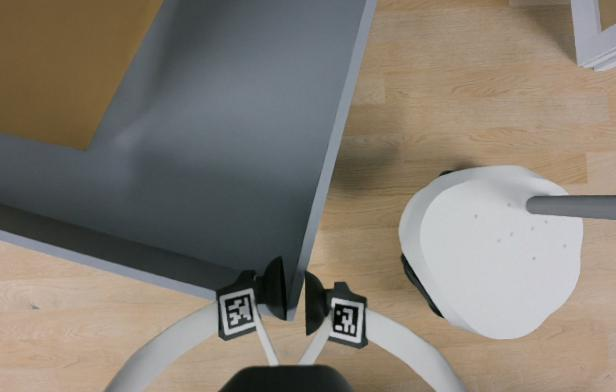

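move --r1 '{"joints": {"gripper_m": 0.09}}' --blocking false

wait --seconds 1.5

move --r1 '{"joints": {"lift_m": 1.13}}' --blocking false

wait --seconds 2

move --r1 '{"base": {"translate_m": -0.031, "strafe_m": -0.194}, "joints": {"wrist_yaw_rad": -0.29}}' --blocking false

wait --seconds 3 --cameras '["r1_wrist_camera"]'

Scene clock: 441.70 s.
move: r1 moving
r1.base_odometry: x=-2.040 y=+0.299 heading=-2.376
r1.turned_by_wheels: +0.000
r1.turned_by_imu: +0.000
r1.base_tilt: forward=-1.6 right=+1.3
r1.lidar_m: 0.41 0.54 0.42 0.40 0.44 3.42 3.36 0.67 0.61 1.51 0.50 0.42
r1.base_status: not commanded
r1.joint_positions: lift_m=+0.975 arm_m=+0.272 wrist_yaw_rad=+0.002 wrist_pitch_rad=+1.568 wrist_roll_rad=+1.569 gripper_m=+0.012
r1.joint_status: gripper_m moving
r1.measured_speeds: translate_m=+0.000 strafe_m=+0.000 rotate_rad=+0.000 lift_m=+0.000 arm_m=+0.000 wrist_yaw_rad=-0.002 wrist_pitch_rad=+0.008 wrist_roll_rad=+0.000
r1.motor_effort: lift_m=+13(13) arm_m=-3(4) wheel_0=-10(11) wheel_1=-5(5) wheel_2=-2(2)
r1.servo_current: wrist_yaw_rad=46(72) wrist_pitch_rad=39(52) wrist_roll_rad=39(59) gripper_m=78(78)
r1.contact_limits: lift_m 0.2; translate_m 0.6
r1.hand_pose: x=+0.4439 y=-0.0874 z=+0.8653 quat_wxyz=(+0.502, +0.500, +0.500, -0.498)
r1.wrist_depth_mm: 214 281 300 297 1098 1098 1078 / 231 298 298 297 1098 1078 1098 / 281 297 297 296 1078 1098 1078 / 298 297 296 296 1098 866 878 / 1060 297 298 296 1078 878 866 / 1098 1078 182 204 185 878 1078 / 1098 1078 1060 1078 159 1078 1098
r2: as last shown
r2.turned_by_imu: +0.000
r2.contact_limits: arm_m 0.6; strafe_m 0.9
pictures: none

Scene clock: 442.97 s.
earlier move: r1 done
r1.base_odometry: x=-2.039 y=+0.299 heading=-2.376
r1.turned_by_wheels: +0.000
r1.turned_by_imu: +0.000
r1.base_tilt: forward=-1.6 right=+1.3
r1.lidar_m: 0.42 0.55 0.41 0.41 0.46 3.42 3.35 0.69 0.60 1.50 0.46 0.43
r1.base_status: not commanded
r1.joint_positions: lift_m=+0.975 arm_m=+0.272 wrist_yaw_rad=+0.000 wrist_pitch_rad=+1.573 wrist_roll_rad=+1.569 gripper_m=+0.090
r1.joint_status: all done
r1.measured_speeds: all 0
r1.motor_effort: lift_m=+13(13) arm_m=+4(4) wheel_0=-7(11) wheel_1=-4(5) wheel_2=-3(4)
r1.servo_current: wrist_yaw_rad=52(72) wrist_pitch_rad=39(52) wrist_roll_rad=46(59) gripper_m=39(111)
r1.contact_limits: lift_m 0.2; translate_m 0.6
r1.hand_pose: x=+0.4423 y=-0.0874 z=+0.8653 quat_wxyz=(+0.500, +0.499, +0.501, -0.500)
r1.wrist_depth_mm: 229 290 293 294 1078 1098 1078 / 248 291 293 293 1078 1118 1118 / 289 290 293 293 1078 1118 1078 / 289 290 293 293 1098 866 1098 / - 290 291 1098 904 878 1078 / 1060 1060 191 1060 189 891 1098 / 1060 1060 1060 151 1078 1078 1098
r2.base_odometry: x=-2.958 y=-0.063 heading=-2.917
r2.turned_by_wheels: +0.000
r2.turned_by_imu: +0.000
r2.base_tilt: forward=-0.6 right=+0.1
r2.lidar_m: 1.11 0.71 0.98 0.95 3.13 4.11 - 2.58 1.83 1.70 1.75 1.74
r2.base_status: not commanded
r2.joint_positions: lift_m=+0.840 arm_m=+0.446 wrist_yaw_rad=+1.597 wrist_pitch_rad=+0.001 wrist_roll_rad=+0.000 gripper_m=-0.019
r2.joint_status: not commanded
r2.measured_speeds: all 0
r2.motor_effort: lift_m=+20(21) arm_m=-6(6) wheel_0=+13(13) wheel_1=-1(2) wheel_2=+3(3)
r2.servo_current: wrist_yaw_rad=52(65) wrist_pitch_rad=46(46) wrist_roll_rad=39(59) gripper_m=59(65)
r2.contact_limits: arm_m 0.6; strafe_m 0.9
r2.hand_pose: x=+0.6968 y=+0.2906 z=+1.0177 quat_wxyz=(+0.698, +0.000, +0.000, +0.716)
r2.wrist_depth_mm: - - 252 164 235 226 221 / - - 253 165 236 227 222 / - - 254 166 237 229 223 / - - 255 166 238 230 224 / - - 256 168 240 232 226 / - - 183 168 182 233 227 / - - 259 - 240 230 227
wait: 1.27 of 1.5 s (r1 has come to rest)
pictures: none

Scene clock: 443.47 s.
move: r1 moving
r1.base_odometry: x=-2.039 y=+0.299 heading=-2.375
r1.turned_by_wheels: +0.001
r1.turned_by_imu: +0.001
r1.base_tilt: forward=-1.6 right=+1.2
r1.lidar_m: 0.44 0.55 0.42 0.41 0.45 3.42 3.36 0.66 0.59 1.49 0.50 0.42
r1.base_status: not commanded
r1.joint_positions: lift_m=+1.013 arm_m=+0.272 wrist_yaw_rad=+0.000 wrist_pitch_rad=+1.572 wrist_roll_rad=+1.569 gripper_m=+0.090
r1.joint_status: lift_m moving
r1.measured_speeds: translate_m=+0.000 strafe_m=+0.000 rotate_rad=+0.000 lift_m=+0.146 arm_m=+0.000 wrist_yaw_rad=+0.000 wrist_pitch_rad=-0.001 wrist_roll_rad=+0.000
r1.motor_effort: lift_m=+24(26) arm_m=+4(4) wheel_0=-3(8) wheel_1=-2(4) wheel_2=-1(3)
r1.servo_current: wrist_yaw_rad=52(59) wrist_pitch_rad=46(52) wrist_roll_rad=52(65) gripper_m=46(46)
r1.contact_limits: translate_m 0.6
r1.hand_pose: x=+0.4426 y=-0.0874 z=+0.9024 quat_wxyz=(+0.500, +0.499, +0.501, -0.500)
r1.wrist_depth_mm: 221 296 324 324 1118 1118 1118 / 241 320 325 325 1118 1118 1098 / 297 322 324 324 1118 1098 1118 / 322 322 324 324 1098 917 1138 / 1098 1098 325 1098 991 904 1118 / 1098 1098 200 1118 196 917 1138 / 1118 1118 1138 144 1098 1118 1098
r2: as last shown
r2.contact_limits: arm_m 0.6; strafe_m 0.9
pictures: none

Scene clock: 444.70 s.
earlier move: r1 done
r1.base_odometry: x=-2.039 y=+0.299 heading=-2.375
r1.turned_by_wheels: +0.000
r1.turned_by_imu: +0.000
r1.base_tilt: forward=-1.6 right=+1.3
r1.lidar_m: 0.43 0.56 0.41 0.41 0.46 3.41 3.34 0.68 0.59 1.48 0.47 0.42
r1.base_status: not commanded
r1.joint_positions: lift_m=+1.130 arm_m=+0.272 wrist_yaw_rad=+0.000 wrist_pitch_rad=+1.572 wrist_roll_rad=+1.569 gripper_m=+0.090
r1.joint_status: all done
r1.measured_speeds: all 0
r1.motor_effort: lift_m=+24(27) arm_m=+4(4) wheel_0=-2(8) wheel_1=-1(4) wheel_2=-1(3)
r1.servo_current: wrist_yaw_rad=72(72) wrist_pitch_rad=39(52) wrist_roll_rad=46(72) gripper_m=46(46)
r1.contact_limits: translate_m 0.6
r1.hand_pose: x=+0.4426 y=-0.0874 z=+1.0193 quat_wxyz=(+0.500, +0.499, +0.501, -0.500)
r1.wrist_depth_mm: 220 294 424 449 1229 1205 1205 / 240 329 445 445 1229 1229 1255 / 445 404 445 449 1205 1255 1255 / 1205 439 445 445 1205 1025 1255 / 1229 1229 1229 1229 1042 1025 1229 / 1229 1205 211 1205 196 1025 1229 / 1229 1229 1229 144 1229 1229 1255
r2.base_odometry: x=-2.958 y=-0.063 heading=-2.917
r2.turned_by_wheels: +0.000
r2.turned_by_imu: +0.000
r2.base_tilt: forward=-0.6 right=+0.1
r2.lidar_m: 1.08 0.70 0.98 0.94 3.12 4.11 - 2.59 1.83 1.72 1.78 1.75
r2.base_status: not commanded
r2.joint_positions: lift_m=+0.840 arm_m=+0.446 wrist_yaw_rad=+1.597 wrist_pitch_rad=+0.001 wrist_roll_rad=+0.000 gripper_m=-0.019
r2.joint_status: not commanded
r2.measured_speeds: all 0
r2.motor_effort: lift_m=+20(21) arm_m=-5(6) wheel_0=+13(14) wheel_1=-2(2) wheel_2=+3(3)
r2.servo_current: wrist_yaw_rad=52(59) wrist_pitch_rad=39(46) wrist_roll_rad=46(59) gripper_m=59(65)
r2.contact_limits: arm_m 0.6; strafe_m 0.9
r2.hand_pose: x=+0.6968 y=+0.2906 z=+1.0177 quat_wxyz=(+0.698, +0.000, +0.000, +0.716)
r2.wrist_depth_mm: - - 251 163 236 228 222 / - - 253 165 236 228 223 / - - 255 166 237 229 224 / - - 255 166 237 231 224 / - - 256 168 240 232 225 / - - 182 167 182 232 226 / - - 258 - 241 231 227
wait: 1.23 of 2 s (r1 has come to rest)
pictures: none

Scene clock: 445.20 s.
move: r1 moving
r1.base_odometry: x=-2.059 y=+0.327 heading=-2.374
r1.turned_by_wheels: +0.000
r1.turned_by_imu: +0.000
r1.base_tilt: forward=-1.6 right=+1.3
r1.lidar_m: 0.43 0.56 0.45 0.45 0.50 3.43 3.36 0.59 0.57 1.48 0.48 0.42
r1.base_status: translate_m moving; strafe_m moving
r1.joint_positions: lift_m=+1.130 arm_m=+0.272 wrist_yaw_rad=-0.287 wrist_pitch_rad=+1.572 wrist_roll_rad=+1.569 gripper_m=+0.090
r1.joint_status: wrist_yaw_rad moving
r1.measured_speeds: translate_m=-0.021 strafe_m=-0.128 rotate_rad=+0.002 lift_m=+0.000 arm_m=+0.000 wrist_yaw_rad=-0.028 wrist_pitch_rad=+0.000 wrist_roll_rad=+0.000
r1.motor_effort: lift_m=+24(24) arm_m=+4(4) wheel_0=+10(10) wheel_1=-10(10) wheel_2=+4(5)
r1.servo_current: wrist_yaw_rad=39(78) wrist_pitch_rad=39(46) wrist_roll_rad=46(65) gripper_m=46(52)
r1.hand_pose: x=+0.4179 y=-0.0838 z=+1.0193 quat_wxyz=(+0.423, +0.566, +0.424, -0.566)
r1.wrist_depth_mm: 274 394 445 1255 1281 1229 1255 / 285 410 445 1255 1205 1229 1229 / 303 439 445 1229 1255 1025 1255 / 317 442 445 1205 1042 1008 1255 / 442 442 445 1229 1229 1008 1255 / 1255 445 213 1255 196 1205 1205 / 1229 1229 1229 144 - - -
r2: as last shown
r2.contact_limits: arm_m 0.6; strafe_m 0.9
pictures: none

Scene clock: 446.70 s.
earlier move: r1 done
r1.base_odometry: x=-2.152 y=+0.460 heading=-2.375
r1.turned_by_wheels: +0.000
r1.turned_by_imu: -0.001
r1.base_tilt: forward=-1.6 right=+1.2
r1.lidar_m: 0.39 0.78 0.61 0.60 0.70 3.39 3.31 0.42 0.49 1.37 2.21 0.39
r1.base_status: done
r1.joint_positions: lift_m=+1.130 arm_m=+0.272 wrist_yaw_rad=-0.287 wrist_pitch_rad=+1.572 wrist_roll_rad=+1.569 gripper_m=+0.090
r1.joint_status: all done
r1.measured_speeds: all 0
r1.motor_effort: lift_m=+24(24) arm_m=+4(4) wheel_0=+1(10) wheel_1=-1(10) wheel_2=+2(5)
r1.servo_current: wrist_yaw_rad=52(78) wrist_pitch_rad=46(46) wrist_roll_rad=52(65) gripper_m=39(52)
r1.hand_pose: x=+0.4178 y=-0.0838 z=+1.0194 quat_wxyz=(+0.423, +0.566, +0.424, -0.566)
r1.wrist_depth_mm: 181 394 427 1229 1255 1229 - / 198 278 445 1229 1205 1229 1229 / 207 306 449 1229 1255 1025 1255 / 216 319 445 1229 1008 1042 1229 / 228 355 445 1255 1255 1042 1255 / 241 320 220 442 196 1229 1255 / 253 317 449 144 1255 1205 1229
r2.base_odometry: x=-2.958 y=-0.063 heading=-2.917
r2.turned_by_wheels: +0.000
r2.turned_by_imu: +0.000
r2.base_tilt: forward=-0.7 right=+0.0
r2.lidar_m: 1.14 0.70 0.96 0.98 3.13 4.09 - 2.58 1.85 1.70 1.76 1.74
r2.base_status: not commanded
r2.joint_positions: lift_m=+0.840 arm_m=+0.446 wrist_yaw_rad=+1.597 wrist_pitch_rad=+0.001 wrist_roll_rad=+0.000 gripper_m=-0.019
r2.joint_status: not commanded
r2.measured_speeds: all 0
r2.motor_effort: lift_m=+20(21) arm_m=-6(6) wheel_0=+13(14) wheel_1=-1(2) wheel_2=+3(3)
r2.servo_current: wrist_yaw_rad=39(59) wrist_pitch_rad=46(46) wrist_roll_rad=65(65) gripper_m=59(65)
r2.contact_limits: arm_m 0.6; strafe_m 0.9
r2.hand_pose: x=+0.6968 y=+0.2906 z=+1.0177 quat_wxyz=(+0.698, +0.000, +0.000, +0.716)
r2.wrist_depth_mm: - - 251 164 235 226 220 / - - 252 164 236 228 220 / - - 254 165 236 229 223 / - - 255 166 238 230 223 / - - 256 167 240 231 226 / - - 183 167 181 232 227 / - - 258 - 242 230 227
wait: 1.50 of 3 s (r1 has come to rest)
Images, in order (width x height): r1_wrist_camera 616x392.

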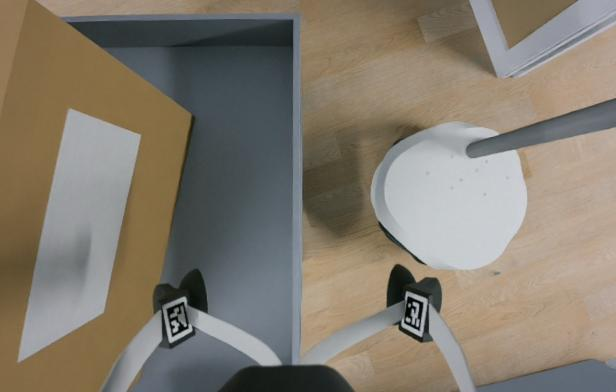

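move --r1 '{"base": {"translate_m": -0.018, "strafe_m": -0.06}}' --blocking false

wait --seconds 2

move --r1 '{"joints": {"lift_m": 0.975}, "contact_limits": {"lift_m": 0.2}}' --blocking false

wait --seconds 2

move --r1 '{"joints": {"gripper_m": -0.03}}' --blocking false

wait --seconds 2 --cameras '["r1_wrist_camera"]'

Scene clock: 453.63 s.
move: r1 moving
r1.base_odometry: x=-2.166 y=+0.489 heading=-2.374
r1.turned_by_wheels: +0.000
r1.turned_by_imu: +0.000
r1.base_tilt: forward=-1.6 right=+1.2
r1.lidar_m: 0.40 0.49 0.66 0.65 0.70 3.39 3.31 0.39 0.49 1.33 2.18 0.37
r1.base_status: translate_m moving; strafe_m moving
r1.joint_positions: lift_m=+1.130 arm_m=+0.272 wrist_yaw_rad=-0.287 wrist_pitch_rad=+1.572 wrist_roll_rad=+1.569 gripper_m=+0.090
r1.joint_status: not commanded
r1.measured_speeds: translate_m=-0.036 strafe_m=-0.118 rotate_rad=+0.004 lift_m=+0.000 arm_m=+0.000 wrist_yaw_rad=+0.000 wrist_pitch_rad=+0.000 wrist_roll_rad=+0.000
r1.motor_effort: lift_m=+24(24) arm_m=+4(4) wheel_0=+8(8) wheel_1=-9(10) wheel_2=+3(4)
r1.servo_current: wrist_yaw_rad=59(65) wrist_pitch_rad=39(46) wrist_roll_rad=46(65) gripper_m=46(46)
r1.hand_pose: x=+0.4178 y=-0.0838 z=+1.0194 quat_wxyz=(+0.423, +0.566, +0.424, -0.566)
r1.wrist_depth_mm: 1229 1229 1229 1229 1229 1229 - / 185 449 445 1229 1255 1255 1255 / 197 282 445 1229 1229 1042 1229 / 206 307 445 1229 1042 1025 1255 / 216 330 445 1255 1229 1008 1255 / 227 306 215 445 196 1229 1229 / 238 301 445 144 1229 1205 1229
r2: as last shown
r2.contact_limits: arm_m 0.6; strafe_m 0.9
pictures: none

Scene clock: 454.40 s.
earlier move: r1 done
r1.base_odometry: x=-2.180 y=+0.516 heading=-2.374
r1.turned_by_wheels: +0.000
r1.turned_by_imu: +0.000
r1.base_tilt: forward=-1.6 right=+1.3
r1.lidar_m: 0.41 0.50 0.68 0.67 0.73 3.39 3.29 0.38 0.47 1.29 2.15 0.38
r1.base_status: done
r1.joint_positions: lift_m=+1.130 arm_m=+0.272 wrist_yaw_rad=-0.287 wrist_pitch_rad=+1.572 wrist_roll_rad=+1.569 gripper_m=+0.090
r1.joint_status: not commanded
r1.measured_speeds: all 0
r1.motor_effort: lift_m=+24(24) arm_m=+4(4) wheel_0=+1(8) wheel_1=+0(10) wheel_2=+2(5)
r1.servo_current: wrist_yaw_rad=52(72) wrist_pitch_rad=26(46) wrist_roll_rad=46(65) gripper_m=46(52)
r1.hand_pose: x=+0.4178 y=-0.0838 z=+1.0194 quat_wxyz=(+0.423, +0.566, +0.424, -0.566)
r1.wrist_depth_mm: 1229 1229 1205 1205 1229 1255 - / 442 445 442 1229 1229 1255 1255 / 198 445 449 1229 1255 1008 1281 / 200 287 445 1255 1008 1025 1229 / 199 307 449 1229 1229 1025 1255 / 215 281 220 452 195 1229 1229 / 223 279 445 144 1229 1229 1229
r2.base_odometry: x=-2.958 y=-0.063 heading=-2.917
r2.turned_by_wheels: +0.000
r2.turned_by_imu: +0.000
r2.base_tilt: forward=-0.6 right=+0.0
r2.lidar_m: 1.09 0.70 0.97 0.98 3.12 4.12 - 2.58 1.82 1.71 1.75 1.75
r2.base_status: not commanded
r2.joint_positions: lift_m=+0.840 arm_m=+0.446 wrist_yaw_rad=+1.597 wrist_pitch_rad=+0.001 wrist_roll_rad=+0.000 gripper_m=-0.019
r2.joint_status: not commanded
r2.measured_speeds: all 0
r2.motor_effort: lift_m=+20(21) arm_m=-6(6) wheel_0=+13(14) wheel_1=-2(2) wheel_2=+3(3)
r2.servo_current: wrist_yaw_rad=52(59) wrist_pitch_rad=33(46) wrist_roll_rad=46(59) gripper_m=59(65)
r2.contact_limits: arm_m 0.6; strafe_m 0.9
r2.hand_pose: x=+0.6968 y=+0.2906 z=+1.0177 quat_wxyz=(+0.698, +0.000, +0.000, +0.716)
r2.wrist_depth_mm: - - 252 163 235 227 220 / - - 253 165 235 228 222 / - - 254 165 236 228 224 / - - 255 166 238 230 224 / - - 256 168 240 232 226 / - - 183 167 182 232 227 / - - 258 - 241 231 229
wait: 0.77 of 2 s (r1 has come to rest)
pictures: none

Scene clock: 454.90 s.
move: r1 moving
r1.base_odometry: x=-2.180 y=+0.516 heading=-2.374
r1.turned_by_wheels: +0.000
r1.turned_by_imu: +0.000
r1.base_tilt: forward=-1.6 right=+1.2
r1.lidar_m: 0.39 0.48 0.66 0.67 0.75 3.38 3.27 0.37 0.47 1.31 2.16 0.36
r1.base_status: not commanded
r1.joint_positions: lift_m=+1.092 arm_m=+0.272 wrist_yaw_rad=-0.287 wrist_pitch_rad=+1.572 wrist_roll_rad=+1.569 gripper_m=+0.090
r1.joint_status: lift_m moving
r1.measured_speeds: translate_m=+0.000 strafe_m=+0.000 rotate_rad=+0.000 lift_m=-0.146 arm_m=+0.000 wrist_yaw_rad=+0.000 wrist_pitch_rad=+0.000 wrist_roll_rad=+0.000
r1.motor_effort: lift_m=+11(22) arm_m=+4(4) wheel_0=+2(2) wheel_1=+0(0) wheel_2=+2(2)
r1.servo_current: wrist_yaw_rad=59(59) wrist_pitch_rad=46(52) wrist_roll_rad=46(52) gripper_m=39(46)
r1.contact_limits: lift_m 0.2
r1.hand_pose: x=+0.4178 y=-0.0838 z=+0.9823 quat_wxyz=(+0.423, +0.566, +0.424, -0.566)
r1.wrist_depth_mm: 1205 1205 1182 1205 1182 1205 - / 410 410 410 1205 1205 1182 1229 / 199 410 413 1229 1182 991 1205 / 200 286 410 1205 991 976 1205 / 202 309 410 1205 1229 1025 1160 / 211 286 220 410 195 1229 1229 / 223 278 413 144 1205 1205 1229
r2: as last shown
r2.contact_limits: arm_m 0.6; strafe_m 0.9
pictures: none

Scene clock: 456.13 s.
earlier move: r1 done
r1.base_odometry: x=-2.180 y=+0.516 heading=-2.374
r1.turned_by_wheels: +0.000
r1.turned_by_imu: +0.000
r1.base_tilt: forward=-1.6 right=+1.3
r1.lidar_m: 0.38 0.49 0.68 0.66 0.76 3.37 3.27 0.38 0.46 1.29 2.15 0.38
r1.base_status: not commanded
r1.joint_positions: lift_m=+0.975 arm_m=+0.272 wrist_yaw_rad=-0.287 wrist_pitch_rad=+1.572 wrist_roll_rad=+1.569 gripper_m=+0.090
r1.joint_status: all done
r1.measured_speeds: all 0
r1.motor_effort: lift_m=+12(22) arm_m=+4(4) wheel_0=+1(2) wheel_1=+0(0) wheel_2=+2(2)
r1.servo_current: wrist_yaw_rad=46(59) wrist_pitch_rad=39(52) wrist_roll_rad=33(65) gripper_m=46(46)
r1.contact_limits: lift_m 0.2
r1.hand_pose: x=+0.4178 y=-0.0838 z=+0.8653 quat_wxyz=(+0.423, +0.566, +0.424, -0.566)
r1.wrist_depth_mm: 265 252 254 272 1098 1098 - / 290 290 291 294 1078 1078 1098 / 201 291 293 293 1078 878 866 / 200 286 291 291 891 878 1098 / 202 294 293 291 1098 866 1098 / 212 283 293 293 196 1078 1098 / 224 281 293 144 1098 1060 1118
r2.base_odometry: x=-2.958 y=-0.063 heading=-2.917
r2.turned_by_wheels: +0.000
r2.turned_by_imu: +0.000
r2.base_tilt: forward=-0.6 right=+0.1
r2.lidar_m: 1.11 0.69 0.99 0.97 3.12 4.12 - 2.58 1.80 1.70 1.77 1.74
r2.base_status: not commanded
r2.joint_positions: lift_m=+0.840 arm_m=+0.446 wrist_yaw_rad=+1.597 wrist_pitch_rad=+0.001 wrist_roll_rad=+0.000 gripper_m=-0.019
r2.joint_status: not commanded
r2.measured_speeds: all 0
r2.motor_effort: lift_m=+20(21) arm_m=-5(6) wheel_0=+13(14) wheel_1=-2(2) wheel_2=+3(3)
r2.servo_current: wrist_yaw_rad=65(65) wrist_pitch_rad=39(46) wrist_roll_rad=46(59) gripper_m=59(65)
r2.contact_limits: arm_m 0.6; strafe_m 0.9
r2.hand_pose: x=+0.6968 y=+0.2906 z=+1.0177 quat_wxyz=(+0.698, +0.000, +0.000, +0.716)
r2.wrist_depth_mm: - - 251 163 236 227 220 / - - 252 165 236 228 221 / - - 254 165 236 229 224 / - - 255 166 239 229 224 / - - 255 168 240 231 225 / - - 183 167 181 232 227 / - - 259 - 241 232 228
wait: 1.23 of 2 s (r1 has come to rest)
pictures: none

Scene clock: 456.63 s.
move: r1 moving
r1.base_odometry: x=-2.180 y=+0.516 heading=-2.374
r1.turned_by_wheels: +0.000
r1.turned_by_imu: +0.000
r1.base_tilt: forward=-1.6 right=+1.3
r1.lidar_m: 0.40 0.48 0.69 0.66 0.73 3.38 3.30 0.38 0.47 1.26 2.19 0.40
r1.base_status: not commanded
r1.joint_positions: lift_m=+0.975 arm_m=+0.272 wrist_yaw_rad=-0.287 wrist_pitch_rad=+1.572 wrist_roll_rad=+1.569 gripper_m=+0.073
r1.joint_status: gripper_m moving
r1.measured_speeds: all 0
r1.motor_effort: lift_m=+12(12) arm_m=+4(4) wheel_0=+2(2) wheel_1=+0(0) wheel_2=+2(2)
r1.servo_current: wrist_yaw_rad=65(65) wrist_pitch_rad=46(52) wrist_roll_rad=59(65) gripper_m=104(104)
r1.contact_limits: lift_m 0.2
r1.hand_pose: x=+0.4178 y=-0.0838 z=+0.8653 quat_wxyz=(+0.423, +0.566, +0.424, -0.566)
r1.wrist_depth_mm: 263 252 254 272 1098 1078 - / 290 293 293 293 1078 1060 1078 / 202 291 293 293 1098 878 866 / 200 289 293 291 904 866 1098 / 202 293 291 294 1060 866 1078 / 212 291 212 294 189 1060 1078 / 223 277 291 143 1098 1078 1098
r2: as last shown
r2.contact_limits: arm_m 0.6; strafe_m 0.9
pictures: none

Scene clock: 458.03 s.
earlier move: r1 done
r1.base_odometry: x=-2.180 y=+0.516 heading=-2.374
r1.turned_by_wheels: +0.000
r1.turned_by_imu: +0.000
r1.base_tilt: forward=-1.6 right=+1.2
r1.lidar_m: 0.39 0.49 0.67 0.67 0.75 3.37 3.31 0.38 0.46 1.31 2.14 0.39
r1.base_status: not commanded
r1.joint_positions: lift_m=+0.975 arm_m=+0.272 wrist_yaw_rad=-0.287 wrist_pitch_rad=+1.572 wrist_roll_rad=+1.569 gripper_m=-0.029
r1.joint_status: all done
r1.measured_speeds: all 0
r1.motor_effort: lift_m=+14(14) arm_m=+4(4) wheel_0=+2(2) wheel_1=+0(0) wheel_2=+2(2)
r1.servo_current: wrist_yaw_rad=59(72) wrist_pitch_rad=46(52) wrist_roll_rad=46(65) gripper_m=78(137)
r1.contact_limits: lift_m 0.2
r1.hand_pose: x=+0.4178 y=-0.0838 z=+0.8652 quat_wxyz=(+0.423, +0.566, +0.424, -0.566)
r1.wrist_depth_mm: 258 250 253 272 1098 1098 - / 289 293 293 291 1078 1078 1078 / 211 293 290 291 1078 878 878 / 200 283 291 293 891 878 1078 / 202 290 290 291 1098 866 1078 / 212 291 208 199 1078 1098 1098 / 220 270 293 184 1078 1098 1078
r2.base_odometry: x=-2.958 y=-0.063 heading=-2.917
r2.turned_by_wheels: +0.000
r2.turned_by_imu: +0.000
r2.base_tilt: forward=-0.7 right=+0.0
r2.lidar_m: 1.08 0.70 0.95 0.96 3.11 4.08 - 2.62 1.83 1.71 1.74 1.74
r2.base_status: not commanded
r2.joint_positions: lift_m=+0.840 arm_m=+0.446 wrist_yaw_rad=+1.597 wrist_pitch_rad=+0.001 wrist_roll_rad=+0.000 gripper_m=-0.019
r2.joint_status: not commanded
r2.measured_speeds: all 0
r2.motor_effort: lift_m=+21(21) arm_m=-5(6) wheel_0=+13(13) wheel_1=-2(2) wheel_2=+3(3)
r2.servo_current: wrist_yaw_rad=46(59) wrist_pitch_rad=39(46) wrist_roll_rad=46(59) gripper_m=52(65)
r2.contact_limits: arm_m 0.6; strafe_m 0.9
r2.hand_pose: x=+0.6968 y=+0.2906 z=+1.0177 quat_wxyz=(+0.698, +0.000, +0.000, +0.716)
r2.wrist_depth_mm: - - 251 163 235 226 221 / - - 253 165 236 227 223 / - - 254 166 236 229 224 / - - 255 166 238 230 224 / - - 256 167 240 231 226 / - - 182 168 181 232 227 / - - 257 - 241 232 228
wait: 1.40 of 2 s (r1 has come to rest)
Images, in order (width x height): r1_wrist_camera 616x392.

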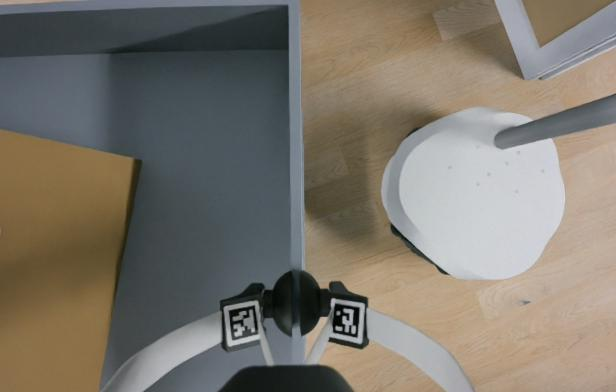

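move --r1 '{"base": {"translate_m": -0.15, "strafe_m": 0.25}, "joints": {"wrist_yaw_rad": 0.0}, "speeds": {"wrist_yaw_rad": 0.12}, "pace": "slow", "contact_limits": {"translate_m": 0.6}}' --blocking false

wait --seconds 5 --cameras '["r1_wrist_camera", "r1_head_right_camera"]'

Scene clock: 465.60 s.
move: r1 moving
r1.base_odometry: x=-2.168 y=+0.513 heading=-2.374
r1.turned_by_wheels: +0.000
r1.turned_by_imu: +0.000
r1.base_tilt: forward=-1.6 right=+1.3
r1.lidar_m: 0.40 0.51 0.69 0.64 0.71 3.36 3.29 0.37 0.45 1.25 2.19 0.37
r1.base_status: translate_m moving; strafe_m moving
r1.joint_positions: lift_m=+0.975 arm_m=+0.272 wrist_yaw_rad=-0.240 wrist_pitch_rad=+1.570 wrist_roll_rad=+1.569 gripper_m=-0.029
r1.joint_status: wrist_yaw_rad moving
r1.measured_speeds: translate_m=-0.024 strafe_m=+0.042 rotate_rad=-0.002 lift_m=+0.000 arm_m=+0.000 wrist_yaw_rad=+0.122 wrist_pitch_rad=-0.009 wrist_roll_rad=+0.000
r1.motor_effort: lift_m=+14(14) arm_m=+4(4) wheel_0=-7(10) wheel_1=+3(6) wheel_2=+2(4)
r1.servo_current: wrist_yaw_rad=59(78) wrist_pitch_rad=46(52) wrist_roll_rad=52(59) gripper_m=72(72)
r1.contact_limits: lift_m 0.2; translate_m 0.6
r1.hand_pose: x=+0.4224 y=-0.0850 z=+0.8652 quat_wxyz=(+0.437, +0.556, +0.437, -0.556)
r1.wrist_depth_mm: 285 265 264 281 1078 1078 - / 293 291 291 293 1078 1078 1078 / 185 293 293 293 1078 866 878 / 201 287 293 294 946 878 878 / 208 293 294 294 1078 866 1098 / 213 291 185 200 1098 1078 1078 / 229 150 294 223 166 1078 1078
r2: as last shown
r2.contact_limits: arm_m 0.6; strafe_m 0.9
pictures: none

Scene clock: 469.30 s.
earlier move: r1 done
r1.base_odometry: x=-1.899 y=+0.440 heading=-2.374
r1.turned_by_wheels: +0.000
r1.turned_by_imu: -0.001
r1.base_tilt: forward=-1.6 right=+1.3
r1.lidar_m: 0.51 0.57 0.44 0.43 0.50 3.22 3.13 3.28 0.49 0.66 0.53 0.50
r1.base_status: done
r1.joint_positions: lift_m=+0.975 arm_m=+0.272 wrist_yaw_rad=-0.003 wrist_pitch_rad=+1.568 wrist_roll_rad=+1.569 gripper_m=-0.029
r1.joint_status: all done
r1.measured_speeds: all 0
r1.motor_effort: lift_m=+14(15) arm_m=-3(4) wheel_0=-5(16) wheel_1=+2(6) wheel_2=+3(5)
r1.servo_current: wrist_yaw_rad=59(78) wrist_pitch_rad=39(59) wrist_roll_rad=33(72) gripper_m=59(78)
r1.contact_limits: lift_m 0.2; translate_m 0.6
r1.hand_pose: x=+0.4435 y=-0.0874 z=+0.8652 quat_wxyz=(+0.500, +0.501, +0.499, -0.500)
r1.wrist_depth_mm: 266 291 293 277 1078 1098 - / 291 293 291 609 1060 1078 1098 / 291 291 291 1078 1078 1098 1078 / 291 290 259 1078 1078 878 1098 / 291 291 549 1078 976 878 891 / 291 291 186 197 878 866 1098 / - 222 1098 1078 155 1060 1078
r2.base_odometry: x=-2.958 y=-0.063 heading=-2.917
r2.turned_by_wheels: +0.000
r2.turned_by_imu: +0.001
r2.base_tilt: forward=-0.7 right=+0.0
r2.lidar_m: 1.08 0.71 1.02 1.07 3.12 4.08 - 2.58 1.82 1.71 1.79 1.74
r2.base_status: not commanded
r2.joint_positions: lift_m=+0.840 arm_m=+0.446 wrist_yaw_rad=+1.597 wrist_pitch_rad=+0.001 wrist_roll_rad=+0.000 gripper_m=-0.019
r2.joint_status: not commanded
r2.measured_speeds: all 0
r2.motor_effort: lift_m=+20(21) arm_m=-6(6) wheel_0=+13(14) wheel_1=-2(2) wheel_2=+3(4)
r2.servo_current: wrist_yaw_rad=39(59) wrist_pitch_rad=39(46) wrist_roll_rad=46(59) gripper_m=59(65)
r2.contact_limits: arm_m 0.6; strafe_m 0.9
r2.hand_pose: x=+0.6968 y=+0.2906 z=+1.0177 quat_wxyz=(+0.698, +0.000, +0.000, +0.716)
r2.wrist_depth_mm: - - 252 164 235 228 220 / - - 253 165 235 227 222 / - - 253 166 236 229 223 / - - 255 167 239 230 224 / - - 257 167 240 231 225 / - - 185 167 181 232 227 / - - 258 - 242 231 228
wait: 3.70 of 5 s (r1 has come to rest)
pictures: r1_head_right_camera, r1_wrist_camera
Images, in order (width x height): r1_head_right_camera 420x672, r1_wrist_camera 616x392.

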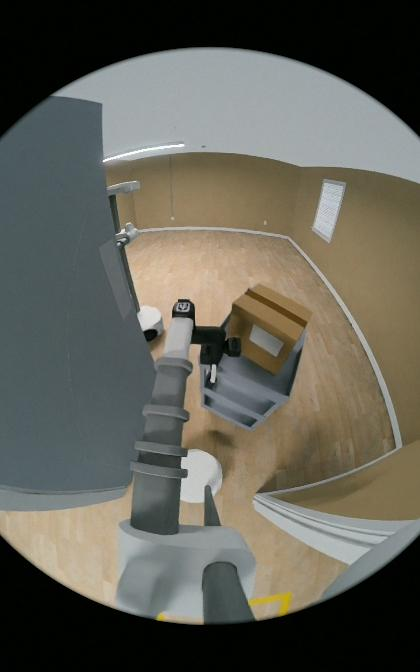

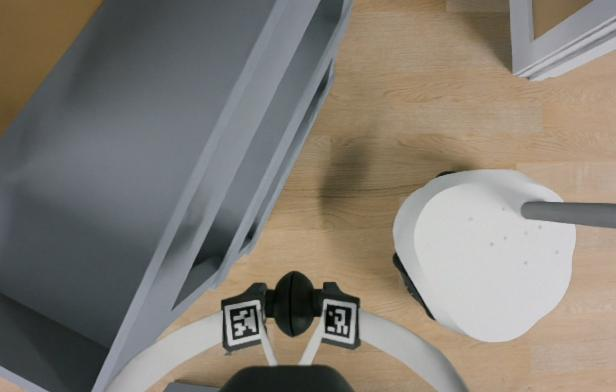

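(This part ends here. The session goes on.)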